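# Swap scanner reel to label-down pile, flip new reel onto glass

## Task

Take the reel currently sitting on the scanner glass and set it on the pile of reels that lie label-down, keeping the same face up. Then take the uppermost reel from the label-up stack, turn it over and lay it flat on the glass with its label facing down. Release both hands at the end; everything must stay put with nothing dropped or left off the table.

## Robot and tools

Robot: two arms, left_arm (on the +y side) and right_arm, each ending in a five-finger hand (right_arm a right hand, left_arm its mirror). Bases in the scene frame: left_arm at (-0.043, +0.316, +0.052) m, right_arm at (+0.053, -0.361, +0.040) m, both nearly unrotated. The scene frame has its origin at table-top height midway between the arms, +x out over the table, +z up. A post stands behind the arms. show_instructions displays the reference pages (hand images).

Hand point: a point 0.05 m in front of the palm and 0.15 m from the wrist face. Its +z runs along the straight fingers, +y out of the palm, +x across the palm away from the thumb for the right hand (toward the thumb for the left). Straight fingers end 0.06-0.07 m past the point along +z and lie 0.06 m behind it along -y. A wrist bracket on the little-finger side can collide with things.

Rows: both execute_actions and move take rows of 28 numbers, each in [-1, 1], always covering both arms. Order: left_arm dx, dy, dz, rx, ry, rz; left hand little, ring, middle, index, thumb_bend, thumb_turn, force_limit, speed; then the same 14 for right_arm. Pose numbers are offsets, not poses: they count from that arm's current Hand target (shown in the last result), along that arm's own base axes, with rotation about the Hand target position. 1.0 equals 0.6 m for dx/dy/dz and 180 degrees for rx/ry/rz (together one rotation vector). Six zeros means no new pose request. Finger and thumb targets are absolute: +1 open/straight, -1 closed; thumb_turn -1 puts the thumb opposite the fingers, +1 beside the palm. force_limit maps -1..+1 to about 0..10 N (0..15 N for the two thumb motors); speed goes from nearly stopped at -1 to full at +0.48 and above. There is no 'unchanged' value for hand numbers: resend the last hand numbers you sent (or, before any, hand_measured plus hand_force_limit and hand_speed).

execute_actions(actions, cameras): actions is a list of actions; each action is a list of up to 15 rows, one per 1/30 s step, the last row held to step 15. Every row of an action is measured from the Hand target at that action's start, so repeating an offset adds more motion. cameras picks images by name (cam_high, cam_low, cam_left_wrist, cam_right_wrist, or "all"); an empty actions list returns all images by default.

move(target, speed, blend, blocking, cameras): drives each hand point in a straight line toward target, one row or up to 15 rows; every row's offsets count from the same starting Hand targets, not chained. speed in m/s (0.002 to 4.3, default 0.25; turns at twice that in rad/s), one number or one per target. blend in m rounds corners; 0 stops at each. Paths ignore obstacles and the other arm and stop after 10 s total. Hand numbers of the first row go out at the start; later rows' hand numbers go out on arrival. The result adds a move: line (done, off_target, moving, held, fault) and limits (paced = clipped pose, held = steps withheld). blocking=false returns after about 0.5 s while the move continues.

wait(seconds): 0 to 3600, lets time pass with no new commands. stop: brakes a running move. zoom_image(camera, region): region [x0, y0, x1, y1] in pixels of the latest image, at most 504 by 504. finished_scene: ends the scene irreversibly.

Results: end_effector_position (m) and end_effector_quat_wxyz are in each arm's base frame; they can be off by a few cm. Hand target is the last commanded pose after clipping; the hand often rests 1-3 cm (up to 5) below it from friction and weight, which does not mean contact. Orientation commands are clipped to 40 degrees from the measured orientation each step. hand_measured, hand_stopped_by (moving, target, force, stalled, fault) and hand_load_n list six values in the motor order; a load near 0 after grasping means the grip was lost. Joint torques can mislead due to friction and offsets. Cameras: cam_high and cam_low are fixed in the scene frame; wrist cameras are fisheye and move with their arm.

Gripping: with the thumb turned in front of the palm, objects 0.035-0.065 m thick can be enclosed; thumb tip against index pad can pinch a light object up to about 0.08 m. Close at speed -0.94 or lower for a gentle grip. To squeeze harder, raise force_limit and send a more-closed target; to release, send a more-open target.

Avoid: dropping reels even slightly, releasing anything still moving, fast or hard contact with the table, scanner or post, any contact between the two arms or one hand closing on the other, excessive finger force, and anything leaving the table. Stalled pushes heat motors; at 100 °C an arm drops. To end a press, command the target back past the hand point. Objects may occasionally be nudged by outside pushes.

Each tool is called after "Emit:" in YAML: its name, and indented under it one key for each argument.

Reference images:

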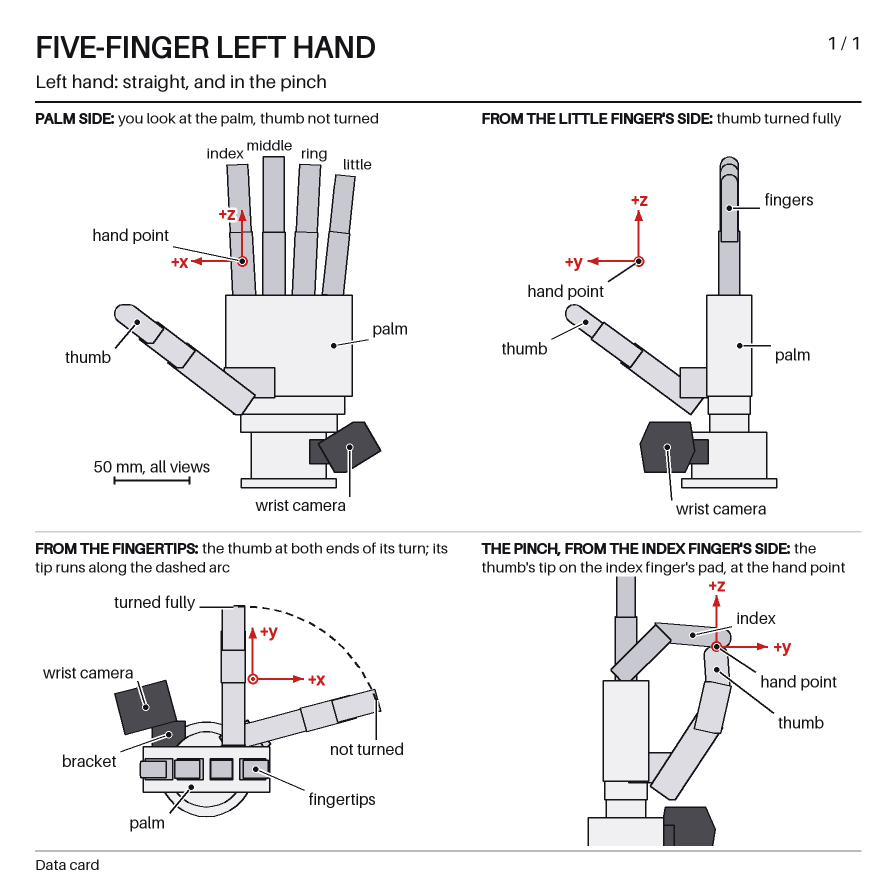

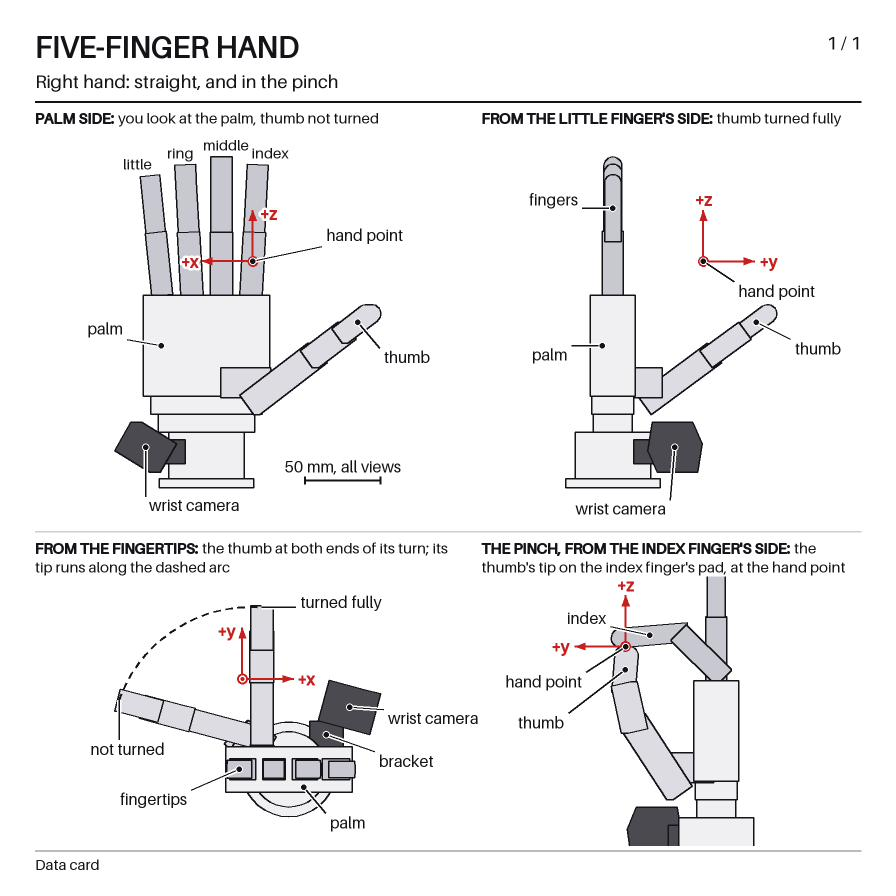

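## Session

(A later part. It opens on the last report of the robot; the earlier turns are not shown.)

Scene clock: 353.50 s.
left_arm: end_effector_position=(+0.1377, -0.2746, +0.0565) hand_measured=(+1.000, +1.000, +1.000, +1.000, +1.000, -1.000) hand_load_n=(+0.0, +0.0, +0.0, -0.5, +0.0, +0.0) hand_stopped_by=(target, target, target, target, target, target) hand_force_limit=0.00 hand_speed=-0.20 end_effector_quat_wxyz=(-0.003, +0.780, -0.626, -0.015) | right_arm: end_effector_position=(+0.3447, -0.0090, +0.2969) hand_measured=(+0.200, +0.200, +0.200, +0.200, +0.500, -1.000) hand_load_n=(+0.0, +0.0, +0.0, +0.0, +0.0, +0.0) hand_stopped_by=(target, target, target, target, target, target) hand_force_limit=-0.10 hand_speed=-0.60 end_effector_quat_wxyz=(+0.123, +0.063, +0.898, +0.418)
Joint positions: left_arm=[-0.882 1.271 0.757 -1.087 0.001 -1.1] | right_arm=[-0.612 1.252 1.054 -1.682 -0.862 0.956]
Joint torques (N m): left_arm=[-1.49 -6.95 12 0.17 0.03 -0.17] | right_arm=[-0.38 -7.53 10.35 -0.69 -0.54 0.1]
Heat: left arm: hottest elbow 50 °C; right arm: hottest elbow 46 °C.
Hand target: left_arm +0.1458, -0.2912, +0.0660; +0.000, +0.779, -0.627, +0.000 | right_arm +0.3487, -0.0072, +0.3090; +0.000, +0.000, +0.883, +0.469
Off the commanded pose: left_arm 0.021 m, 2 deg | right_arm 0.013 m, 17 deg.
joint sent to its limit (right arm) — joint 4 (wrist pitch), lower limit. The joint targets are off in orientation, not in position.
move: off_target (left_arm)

Emit:
move:
  target: [0.132,0.035,-0.006,0,0,0,1,1,1,1,1,-1,0.0,-0.2,0,0,0,0,0,0,0.2,0.2,0.2,0.2,0.5,-1,-0.1,-0.6]
  speed: [0.06]
  cameras: ["cam_low","cam_high","cam_left_wrist"]

Emit:
zoom_image:
  camera: "cam_low"
  region: [310, 230, 400, 290]

Emit:
zoom_image:
  camera: "cam_high"
  region: [400, 110, 560, 250]

Scene clock: 355.90 s.
left_arm: end_effector_position=(+0.1824, -0.2613, +0.0562) hand_measured=(+1.000, +1.000, +0.998, +1.000, +1.000, -1.000) hand_load_n=(+0.0, -0.5, -13.0, +0.0, +0.0, +0.0) hand_stopped_by=(target, target, target, target, target, target) hand_force_limit=0.00 hand_speed=-0.20 end_effector_quat_wxyz=(+0.016, +0.765, -0.643, -0.033) | right_arm: end_effector_position=(+0.3447, -0.0090, +0.2969) hand_measured=(+0.200, +0.200, +0.200, +0.200, +0.500, -1.000) hand_load_n=(+0.0, +0.0, +0.0, +0.5, +0.0, +0.0) hand_stopped_by=(target, target, target, target, target, target) hand_force_limit=-0.10 hand_speed=-0.60 end_effector_quat_wxyz=(+0.123, +0.063, +0.898, +0.418)
Joint positions: left_arm=[-0.73 1.368 0.833 -1.101 0.033 -0.901] | right_arm=[-0.612 1.252 1.054 -1.682 -0.862 0.956]
Joint torques (N m): left_arm=[2.96 -7.3 13.52 1.11 -1.21 -0.07] | right_arm=[-0.38 -7.59 10.4 -0.65 -0.56 0.11]
Heat: left arm: hottest elbow 50 °C; right arm: hottest elbow 47 °C.
Hand target: left_arm +0.2249, -0.2701, +0.0623; +0.000, +0.779, -0.627, +0.000 | right_arm +0.3487, -0.0072, +0.3090; +0.000, +0.000, +0.883, +0.469
Off the commanded pose: left_arm 0.044 m, 5 deg | right_arm 0.013 m, 17 deg.
joint sent to its limit (right arm) — joint 4 (wrist pitch), lower limit. The joint targets are off in orientation, not in position.
move: off_target (left_arm)
cam_left_wrist: T_world_to_cam=[[0.9888, -0.11388, -0.09647, -0.19975], [-0.06793, -0.91892, 0.38854, -0.23037], [-0.1329, -0.37764, -0.91637, 0.0908]] pos_world=[0.19393, -0.20015, 0.15345]
Images, in order (width x height): cam_high 896x504, cam_low 896x504, cam_left_wrist 672x504.

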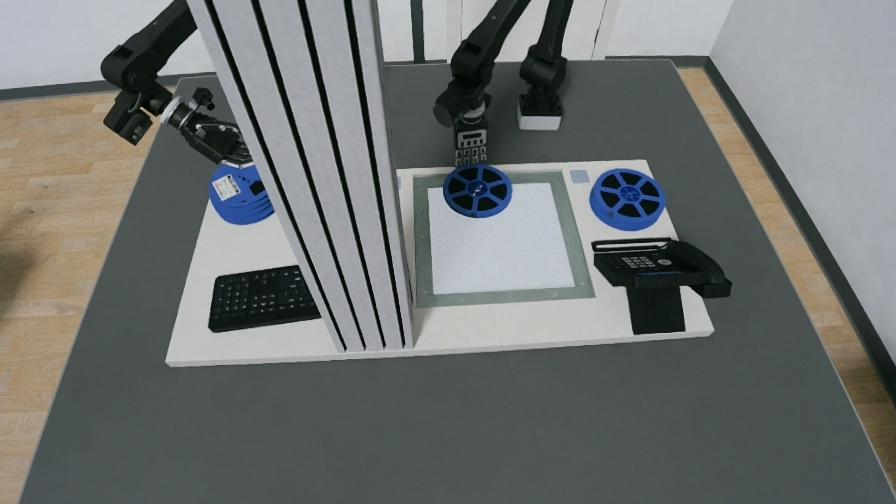

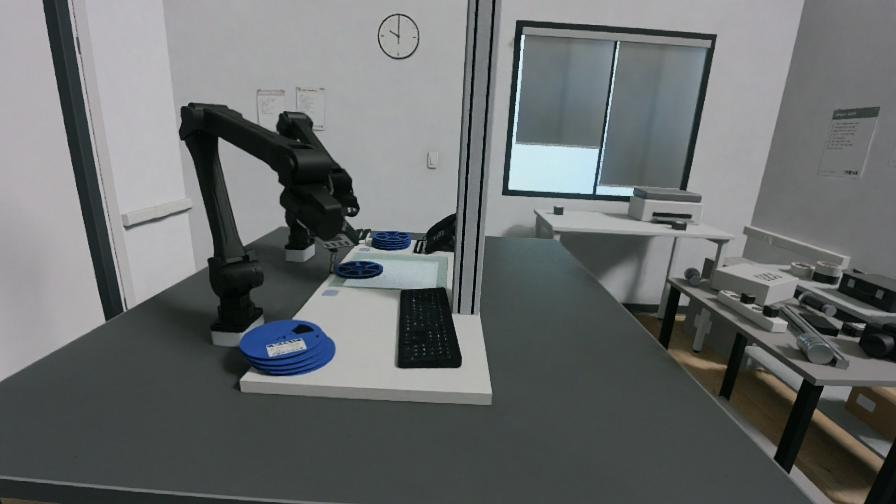

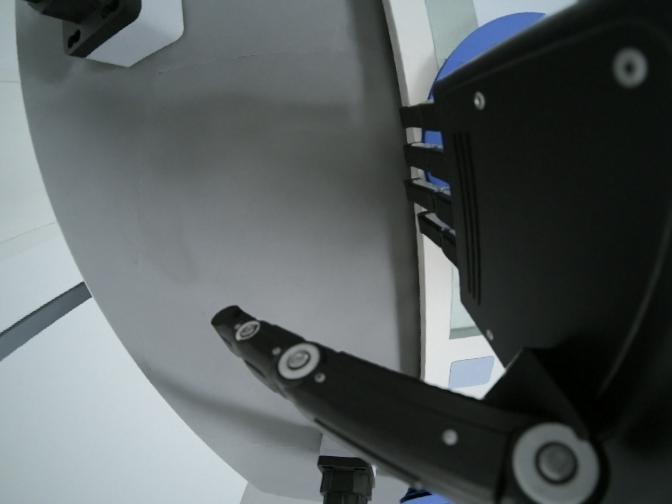

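Scaled by 5.600 from the camera's image (finer frame: 1280x720).

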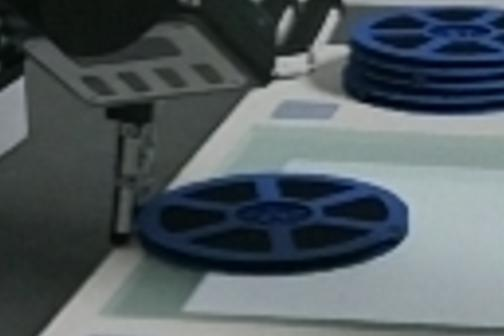

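Scaled by 3.150 from the camera's image (finer frame: 1280x720).

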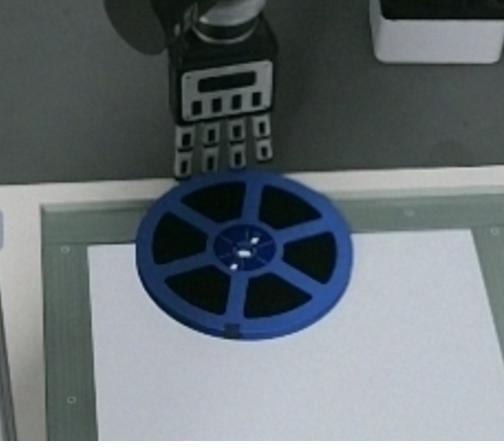

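Emit:
move:
  target:
    - [-0.10,-0.02,0.0,0,0,0,1,1,1,1,1,-1,0.0,-0.2,0,0,0,0,0,0,0.2,0.2,0.2,0.2,0.5,-1,-0.1,-0.6]
    - [-0.12,-0.025,0.035,0,0,0,1,1,1,1,1,-1,0.0,-0.2,0,0,0,0,0,0,0.2,0.2,0.2,0.2,0.5,-1,-0.1,-0.6]
  speed: [0.06, 0.06]
  cameras: ["cam_low","cam_high","cam_left_wrist"]

Emit:
zoom_image:
  camera: "cam_low"
  region: [310, 230, 400, 290]

Scene clock: 358.63 s.
left_arm: end_effector_position=(+0.1510, -0.2766, +0.0727) hand_measured=(+1.000, +1.000, +1.000, +1.000, +1.000, -1.000) hand_load_n=(+0.0, +0.0, +0.0, +0.0, +0.0, +0.0) hand_stopped_by=(target, target, target, target, target, target) hand_force_limit=0.00 hand_speed=-0.20 end_effector_quat_wxyz=(+0.000, +0.780, -0.626, -0.012) | right_arm: end_effector_position=(+0.3447, -0.0090, +0.2969) hand_measured=(+0.200, +0.200, +0.200, +0.200, +0.500, -1.000) hand_load_n=(+0.0, +0.0, +0.0, +0.0, -0.5, +0.0) hand_stopped_by=(target, target, target, target, target, target) hand_force_limit=-0.10 hand_speed=-0.60 end_effector_quat_wxyz=(+0.123, +0.063, +0.898, +0.418)
Joint positions: left_arm=[-0.851 1.271 0.804 -1.129 0.003 -1.07] | right_arm=[-0.612 1.252 1.054 -1.682 -0.862 0.956]
Joint torques (N m): left_arm=[-1.55 -8.76 10.66 -0.24 -0.07 -0.16] | right_arm=[-0.26 -7.59 10.35 -0.68 -0.55 0.1]
Heat: left arm: hottest elbow 50 °C; right arm: hottest elbow 47 °C.
Hand target: left_arm +0.1530, -0.2851, +0.0833; +0.000, +0.779, -0.627, +0.000 | right_arm +0.3487, -0.0072, +0.3090; +0.000, +0.000, +0.883, +0.469
Off the commanded pose: left_arm 0.014 m, 1 deg | right_arm 0.013 m, 17 deg.
joint sent to its limit (right arm) — joint 4 (wrist pitch), lower limit. The joint targets are off in orientation, not in position.
move: off_target (left_arm)
cam_left_wrist: T_world_to_cam=[[0.9967, -0.06803, -0.04422, -0.16111], [-0.04578, -0.92145, 0.3858, -0.2569], [-0.06699, -0.3825, -0.92152, 0.08503]] pos_world=[0.15451, -0.21515, 0.17035]
Images, in order (width x height): cam_high 896x504, cam_low 896x504, cam_left_wrist 672x504.

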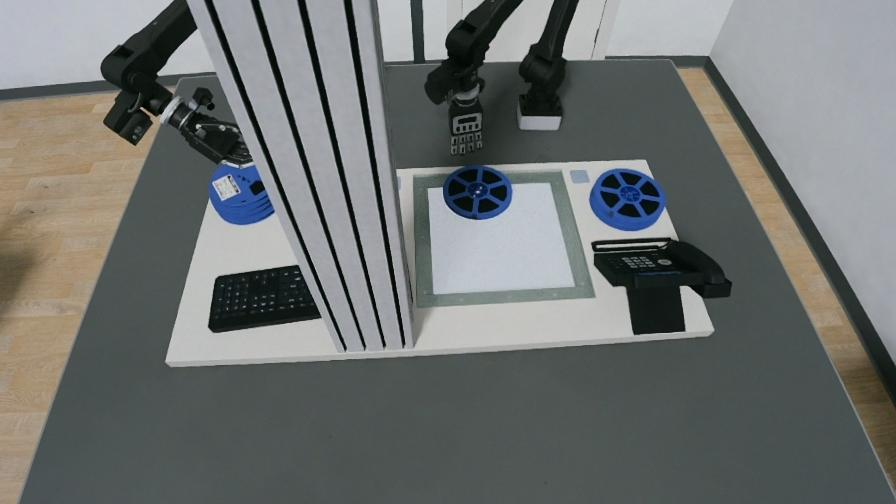

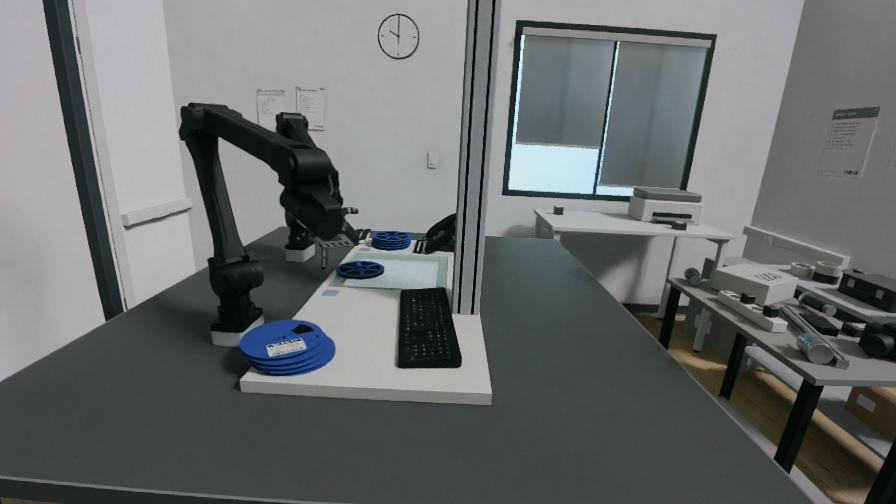

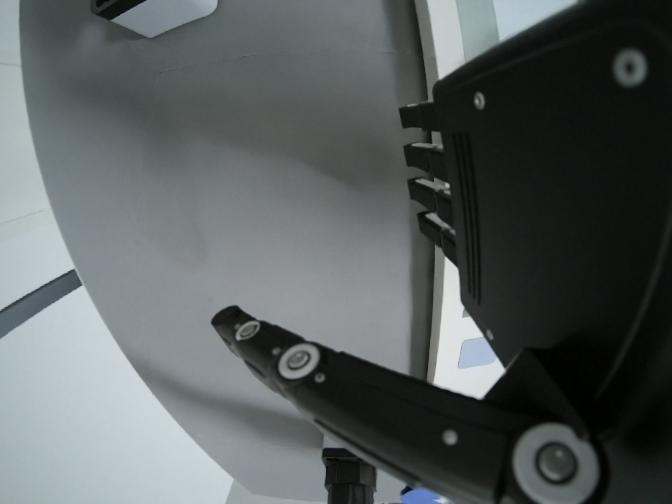

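Scaled by 5.600 from the camera's image (finer frame: 1280x720).

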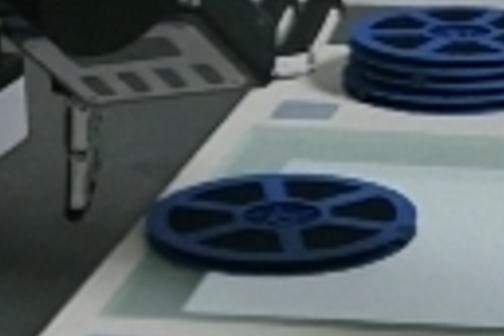

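Emit:
move:
  target: [0.03,0.008,-0.009,0,0,0,1,1,1,1,1,-1,0.0,-0.2,0,0,0,0,0,0,0.2,0.2,0.2,0.2,0.5,-1,-0.1,-0.6]
  speed: [0.05]
  cameras: ["cam_low"]

Emit:
zoom_image:
  camera: "cam_low"
  region: [310, 230, 400, 290]

Scene clock: 360.00 s.
left_arm: end_effector_position=(+0.1559, -0.2710, +0.0707) hand_measured=(+1.000, +1.000, +1.000, +1.000, +1.000, -1.000) hand_load_n=(-0.5, +0.0, +0.0, +0.0, +0.0, +0.0) hand_stopped_by=(target, target, target, target, target, target) hand_force_limit=0.00 hand_speed=-0.20 end_effector_quat_wxyz=(-0.002, +0.778, -0.629, -0.016) | right_arm: end_effector_position=(+0.3447, -0.0090, +0.2969) hand_measured=(+0.200, +0.200, +0.200, +0.200, +0.500, -1.000) hand_load_n=(+0.0, +0.0, +0.5, +0.0, +0.0, +0.0) hand_stopped_by=(target, target, target, target, target, target) hand_force_limit=-0.10 hand_speed=-0.60 end_effector_quat_wxyz=(+0.123, +0.063, +0.898, +0.418)
Joint positions: left_arm=[-0.829 1.278 0.804 -1.129 0.001 -1.04] | right_arm=[-0.612 1.252 1.054 -1.682 -0.862 0.956]
Joint torques (N m): left_arm=[0.67 -7.18 11.6 0.43 -0.04 0.09] | right_arm=[-0.26 -7.47 10.33 -0.64 -0.54 0.11]
Heat: left arm: hottest elbow 50 °C; right arm: hottest elbow 47 °C.
Hand target: left_arm +0.1710, -0.2803, +0.0780; +0.000, +0.779, -0.627, +0.000 | right_arm +0.3487, -0.0072, +0.3090; +0.000, +0.000, +0.883, +0.469
Off the commanded pose: left_arm 0.019 m, 2 deg | right_arm 0.013 m, 17 deg.
joint sent to its limit (right arm) — joint 4 (wrist pitch), lower limit. The joint targets are off in orientation, not in position.
move: off_target (left_arm)

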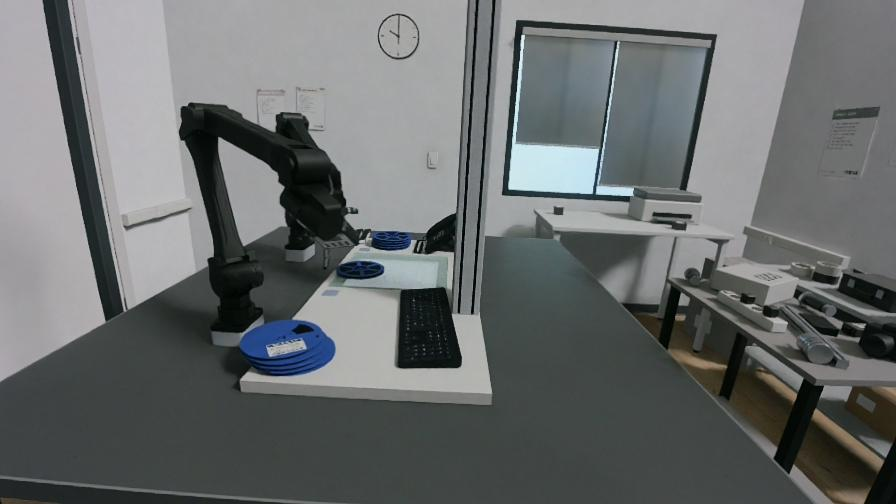

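Scaled by 5.600 from the camera's image (finer frame: 1280x720).

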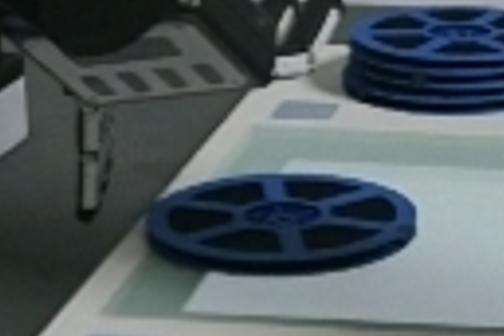

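Emit:
move:
  target: [0.075,0.017,-0.005,0,0,0,1,1,1,1,1,-1,0.0,-0.2,0,0,0,0,0,0,0.2,0.2,0.2,0.2,0.5,-1,-0.1,-0.6]
  speed: [0.05]
  cameras: ["cam_low","cam_high"]

Emit:
zoom_image:
  camera: "cam_low"
  region: [310, 230, 400, 290]

Emit:
zoom_image:
  camera: "cam_high"
  region: [400, 110, 560, 250]

Scene clock: 361.93 s.
left_arm: end_effector_position=(+0.1956, -0.2603, +0.0664) hand_measured=(+1.000, +1.000, +1.000, +1.000, +1.000, -1.000) hand_load_n=(+0.0, +0.0, -1.0, +0.0, +0.0, +0.0) hand_stopped_by=(target, target, target, target, target, target) hand_force_limit=0.00 hand_speed=-0.20 end_effector_quat_wxyz=(+0.000, +0.776, -0.630, -0.020) | right_arm: end_effector_position=(+0.3447, -0.0090, +0.2969) hand_measured=(+0.200, +0.200, +0.200, +0.200, +0.500, -1.000) hand_load_n=(+0.0, +0.0, +0.5, +0.0, +0.0, +0.0) hand_stopped_by=(target, target, target, target, target, target) hand_force_limit=-0.10 hand_speed=-0.60 end_effector_quat_wxyz=(+0.123, +0.063, +0.898, +0.418)
Joint positions: left_arm=[-0.718 1.348 0.854 -1.116 0.001 -0.926] | right_arm=[-0.612 1.252 1.054 -1.682 -0.862 0.956]
Joint torques (N m): left_arm=[0.91 -7.94 12.29 0.47 -0.04 0.06] | right_arm=[-0.32 -7.47 10.39 -0.68 -0.55 0.1]
Heat: left arm: hottest elbow 51 °C; right arm: hottest elbow 47 °C.
Hand target: left_arm +0.2159, -0.2700, +0.0749; +0.000, +0.779, -0.627, +0.000 | right_arm +0.3487, -0.0072, +0.3090; +0.000, +0.000, +0.883, +0.469
Off the commanded pose: left_arm 0.024 m, 2 deg | right_arm 0.013 m, 17 deg.
joint sent to its limit (right arm) — joint 4 (wrist pitch), lower limit. The joint targets are off in orientation, not in position.
move: off_target (left_arm)
Images, in order (width x height): cam_high 896x504, cam_low 896x504.

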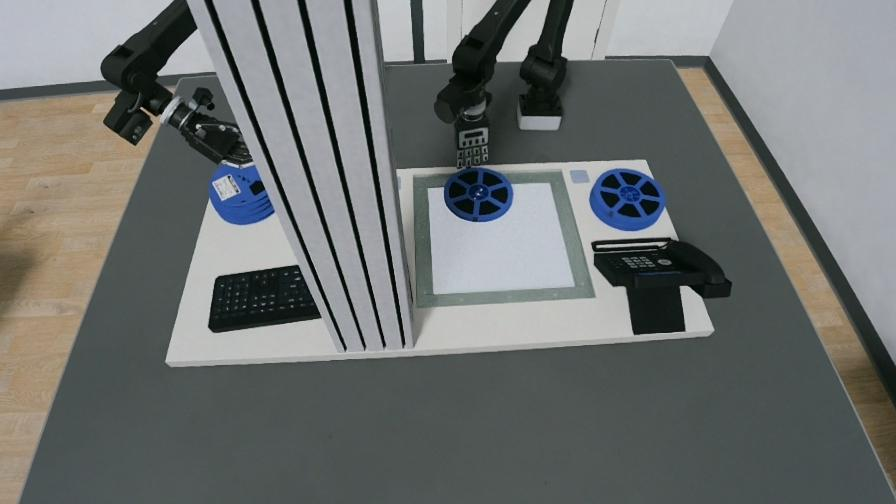

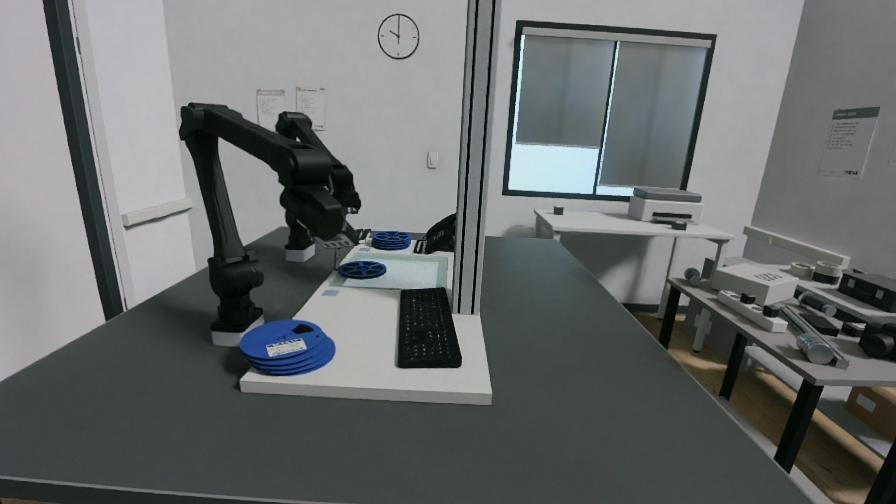

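Scaled by 5.600 from the camera's image (finer frame: 1280x720).

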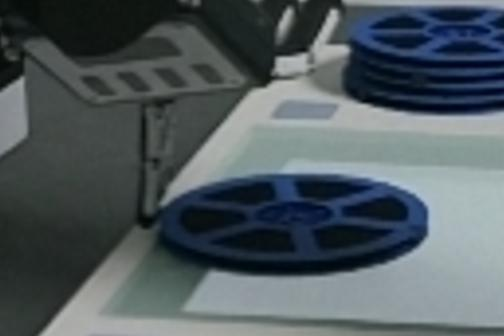

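Scaled by 3.150 from the camera's image (finer frame: 1280x720).

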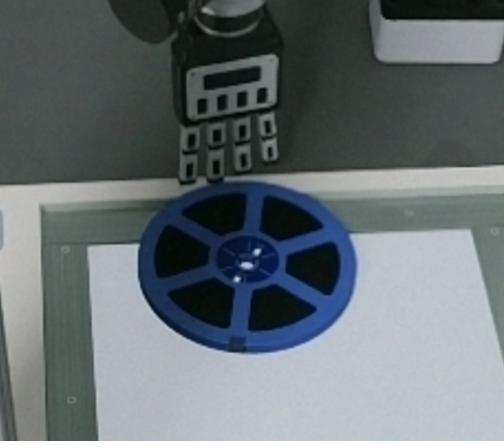

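Emit:
move:
  target: [0.117,0.03,0.0,0,0,0,1,1,1,1,1,-1,0.0,-0.2,0,0,0,0,0,0,0.2,0.2,0.2,0.2,0.5,-1,-0.1,-0.6]
  speed: [0.06]
  cameras: ["cam_low","cam_high"]

Emit:
zoom_image:
  camera: "cam_low"
  region: [310, 230, 430, 300]

Emit:
zoom_image:
  camera: "cam_high"
  region: [400, 110, 560, 250]

Scene clock: 364.07 s.
left_arm: end_effector_position=(+0.2655, -0.2464, +0.0675) hand_measured=(+1.000, +1.000, +1.000, +1.000, +1.000, -1.000) hand_load_n=(+0.0, +0.0, -0.5, +0.0, -0.5, +0.0) hand_stopped_by=(target, target, target, target, target, target) hand_force_limit=0.00 hand_speed=-0.20 end_effector_quat_wxyz=(+0.003, +0.777, -0.629, -0.017) | right_arm: end_effector_position=(+0.3447, -0.0090, +0.2969) hand_measured=(+0.200, +0.200, +0.200, +0.200, +0.500, -1.000) hand_load_n=(+0.5, +0.5, +0.0, +0.5, +0.0, +0.0) hand_stopped_by=(target, target, target, target, target, target) hand_force_limit=-0.10 hand_speed=-0.60 end_effector_quat_wxyz=(+0.123, +0.063, +0.898, +0.418)
Joint positions: left_arm=[-0.568 1.466 0.977 -1.116 0.001 -0.777] | right_arm=[-0.612 1.252 1.054 -1.682 -0.862 0.956]
Joint torques (N m): left_arm=[0.79 -9.7 12.3 0.34 -0.04 0.01] | right_arm=[-0.26 -7.53 10.35 -0.69 -0.54 0.1]
Heat: left arm: hottest elbow 51 °C; right arm: hottest elbow 47 °C.
Hand target: left_arm +0.2862, -0.2521, +0.0750; +0.000, +0.779, -0.627, +0.000 | right_arm +0.3487, -0.0072, +0.3090; +0.000, +0.000, +0.883, +0.469
Off the commanded pose: left_arm 0.023 m, 2 deg | right_arm 0.013 m, 17 deg.
joint sent to its limit (right arm) — joint 4 (wrist pitch), lower limit. The joint targets are off in orientation, not in position.
move: off_target (left_arm)
Images, in order (width x height): cam_high 896x504, cam_low 896x504.

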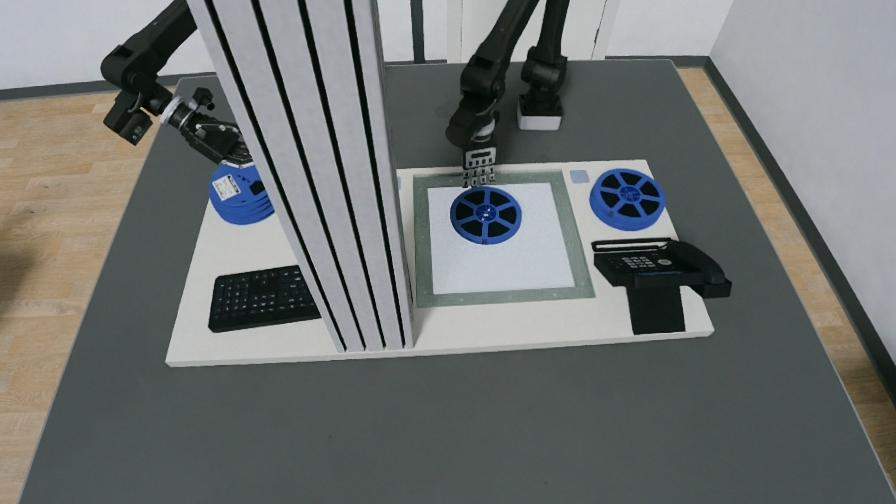

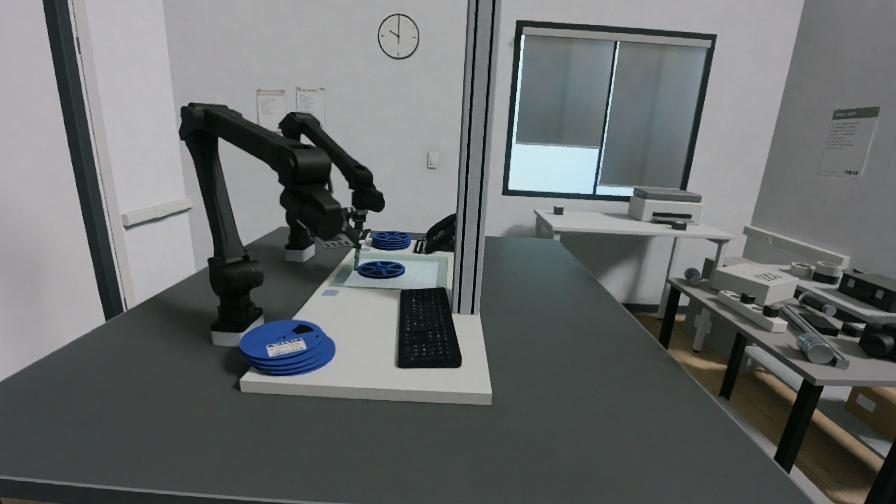

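Scaled by 4.200 from the camera's image (finer frame: 1280x720).

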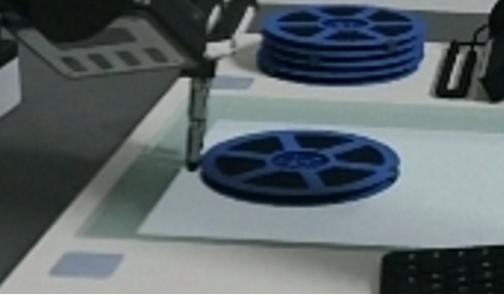

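Scaled by 3.150 from the camera's image (finer frame: 1280x720).

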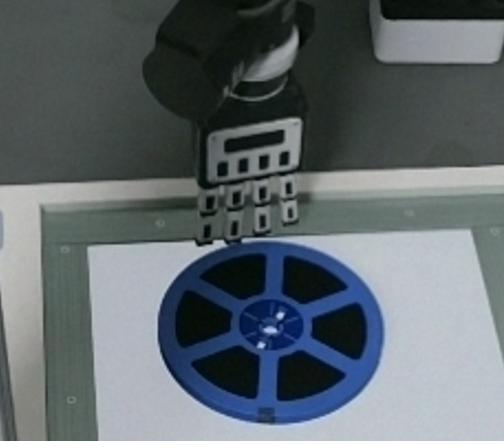

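Emit:
move:
  target: [0.105,0.03,-0.002,0,0,0,1,1,1,1,1,-1,0.0,-0.2,0,0,0,0,0,0,0.2,0.2,0.2,0.2,0.5,-1,-0.1,-0.6]
  speed: [0.06]
  cameras: ["cam_low","cam_high"]

Emit:
zoom_image:
  camera: "cam_high"
  region: [400, 150, 620, 320]

Scene clock: 366.03 s.
left_arm: end_effector_position=(+0.3308, -0.2328, +0.0652) hand_measured=(+1.000, +1.000, +1.000, +1.000, +1.000, -1.000) hand_load_n=(+0.0, +0.0, +0.0, +0.0, +0.0, +0.0) hand_stopped_by=(target, target, target, target, target, target) hand_force_limit=0.00 hand_speed=-0.20 end_effector_quat_wxyz=(+0.003, +0.777, -0.629, -0.011) | right_arm: end_effector_position=(+0.3447, -0.0090, +0.2969) hand_measured=(+0.200, +0.200, +0.200, +0.200, +0.500, -1.000) hand_load_n=(+0.0, +0.0, +0.0, +0.0, -0.5, +0.0) hand_stopped_by=(target, target, target, target, target, target) hand_force_limit=-0.10 hand_speed=-0.60 end_effector_quat_wxyz=(+0.123, +0.063, +0.898, +0.418)
Joint positions: left_arm=[-0.459 1.584 1.106 -1.116 0.001 -0.668] | right_arm=[-0.612 1.252 1.054 -1.682 -0.862 0.956]
Joint torques (N m): left_arm=[0.67 -11.58 12.52 -0.17 -0.04 0.02] | right_arm=[-0.44 -7.59 10.41 -0.66 -0.54 0.1]
Heat: left arm: hottest elbow 51 °C; right arm: hottest elbow 47 °C.
Hand target: left_arm +0.3491, -0.2340, +0.0737; +0.000, +0.779, -0.627, +0.000 | right_arm +0.3487, -0.0072, +0.3090; +0.000, +0.000, +0.883, +0.469
Off the commanded pose: left_arm 0.020 m, 1 deg | right_arm 0.013 m, 17 deg.
joint sent to its limit (right arm) — joint 4 (wrist pitch), lower limit. The joint targets are off in orientation, not in position.
move: off_target (left_arm)
Images, in order (width x height): cam_high 896x504, cam_low 896x504.

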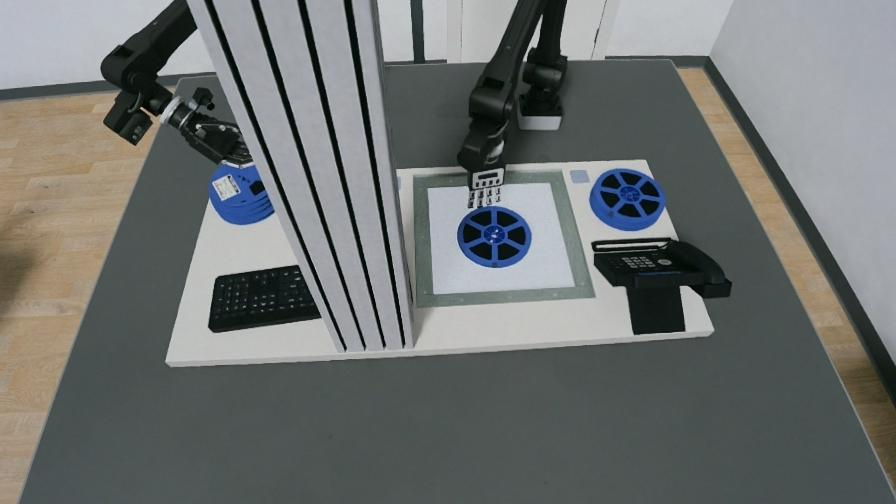

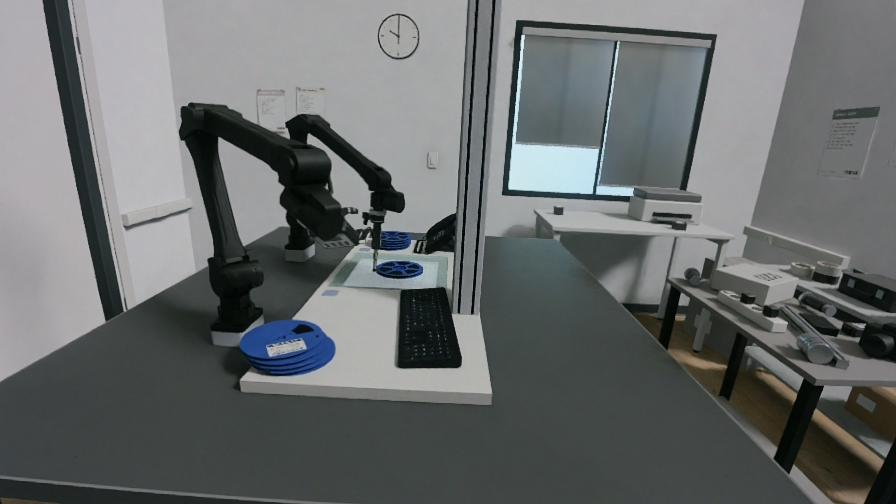

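Scaled by 2.291 from the camera's image (finer frame: 1280x720).

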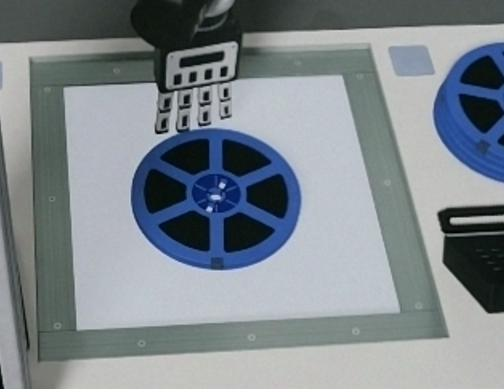

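Emit:
move:
  target:
    - [-0.09,-0.02,0.0,0,0,0,1,1,1,1,1,-1,0.0,-0.2,0,0,0,0,0,0,0.2,0.2,0.2,0.2,0.5,-1,-0.1,-0.6]
    - [-0.1,0.2,0.3,0,0,0,1,1,1,1,1,-1,0.0,-0.2,0,0,0,0,0,0,0.2,0.2,0.2,0.2,0.5,-1,-0.1,-0.6]
  speed: [0.06,0.2]
  cameras: ["cam_low","cam_high"]

Emit:
zoom_image:
  camera: "cam_low"
  region: [200, 280, 380, 400]

Emit:
zoom_image:
  camera: "cam_high"
  region: [160, 130, 300, 250]

Scene clock: 369.67 s.
left_arm: end_effector_position=(+0.2795, -0.1160, +0.2379) hand_measured=(+1.000, +1.000, +1.000, +1.000, +1.000, -1.000) hand_load_n=(+0.0, +0.0, +0.0, +0.0, +0.0, +0.0) hand_stopped_by=(target, target, target, target, target, target) hand_force_limit=0.00 hand_speed=-0.20 end_effector_quat_wxyz=(+0.007, +0.778, -0.628, -0.017) | right_arm: end_effector_position=(+0.3447, -0.0090, +0.2969) hand_measured=(+0.200, +0.200, +0.200, +0.200, +0.500, -1.000) hand_load_n=(+0.0, +0.0, +0.0, +0.0, +0.0, +0.5) hand_stopped_by=(target, target, target, target, target, target) hand_force_limit=-0.10 hand_speed=-0.60 end_effector_quat_wxyz=(+0.123, +0.063, +0.898, +0.418)
Joint positions: left_arm=[-0.217 1.252 1.234 -1.589 -0.002 -0.429] | right_arm=[-0.612 1.252 1.054 -1.682 -0.862 0.956]
Joint torques (N m): left_arm=[0.5 -9 13.65 -0.28 0.07 0.03] | right_arm=[-0.32 -7.65 10.36 -0.68 -0.54 0.11]
Heat: left arm: hottest elbow 51 °C; right arm: hottest elbow 47 °C.
Hand target: left_arm +0.2892, -0.1140, +0.2539; +0.000, +0.779, -0.627, +0.000 | right_arm +0.3487, -0.0072, +0.3090; +0.000, +0.000, +0.883, +0.469
Off the commanded pose: left_arm 0.019 m, 2 deg | right_arm 0.013 m, 17 deg.
joint sent to its limit (right arm) — joint 4 (wrist pitch), lower limit. The joint targets are off in orientation, not in position.
move: off_target (left_arm)
Images, in order (width x height): cam_high 896x504, cam_low 896x504.

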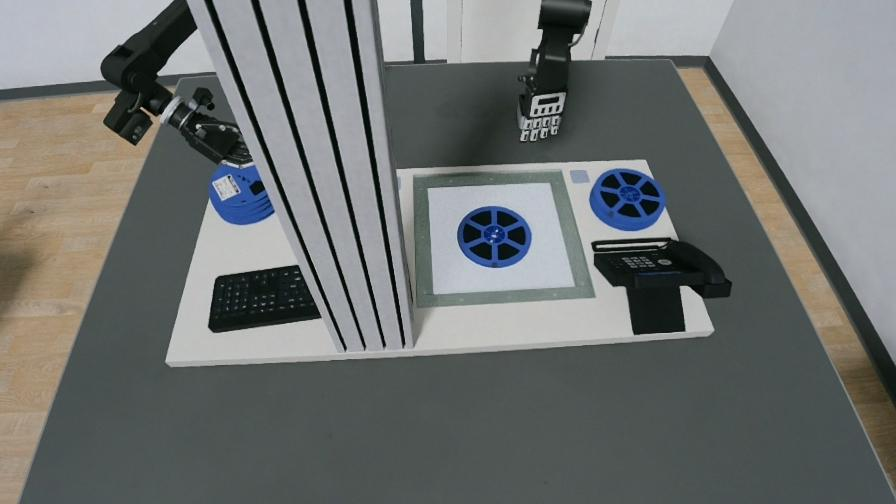

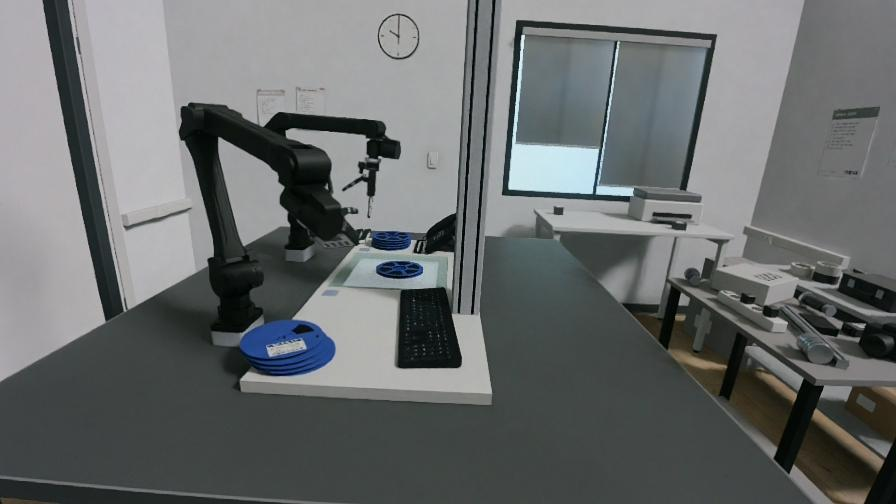

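Scaled by 2.800 from the camera's image (finer frame: 1280x720).

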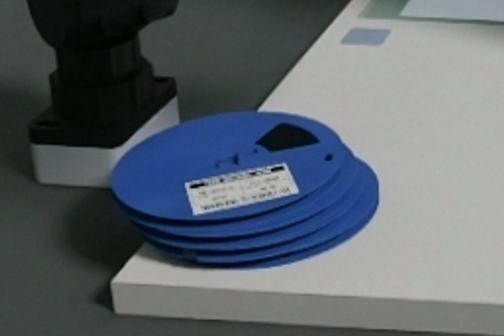

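Scaled by 3.600 from the camera's image (finer frame: 1280x720).

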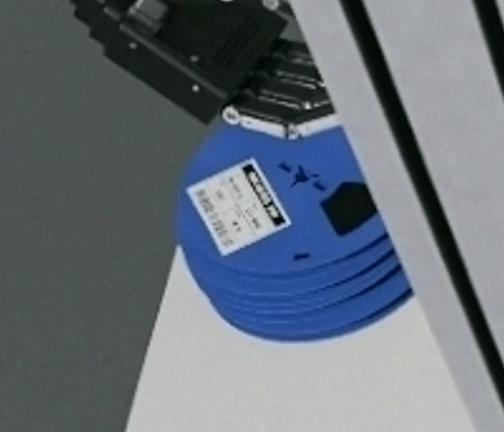

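Emit:
zoom_image:
  camera: "cam_low"
  region: [340, 220, 460, 300]

Emit:
zoom_image:
  camera: "cam_high"
  region: [400, 140, 700, 320]

Scaled by 4.200 from the camera's image (finer frame: 1280x720).

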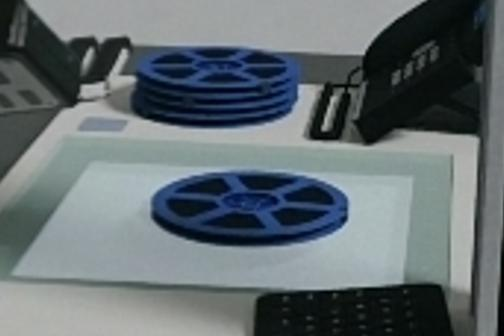

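Scaled by 1.680 from the camera's image (finer frame: 1280x720).

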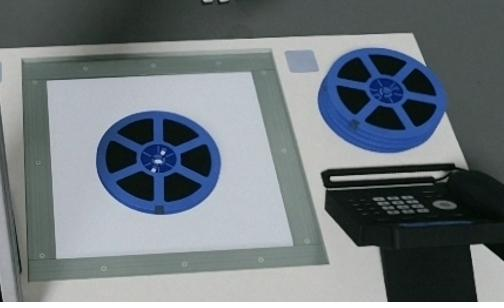

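Emit:
finished_scene:
  scene: 1

The scene is finished: the task was done.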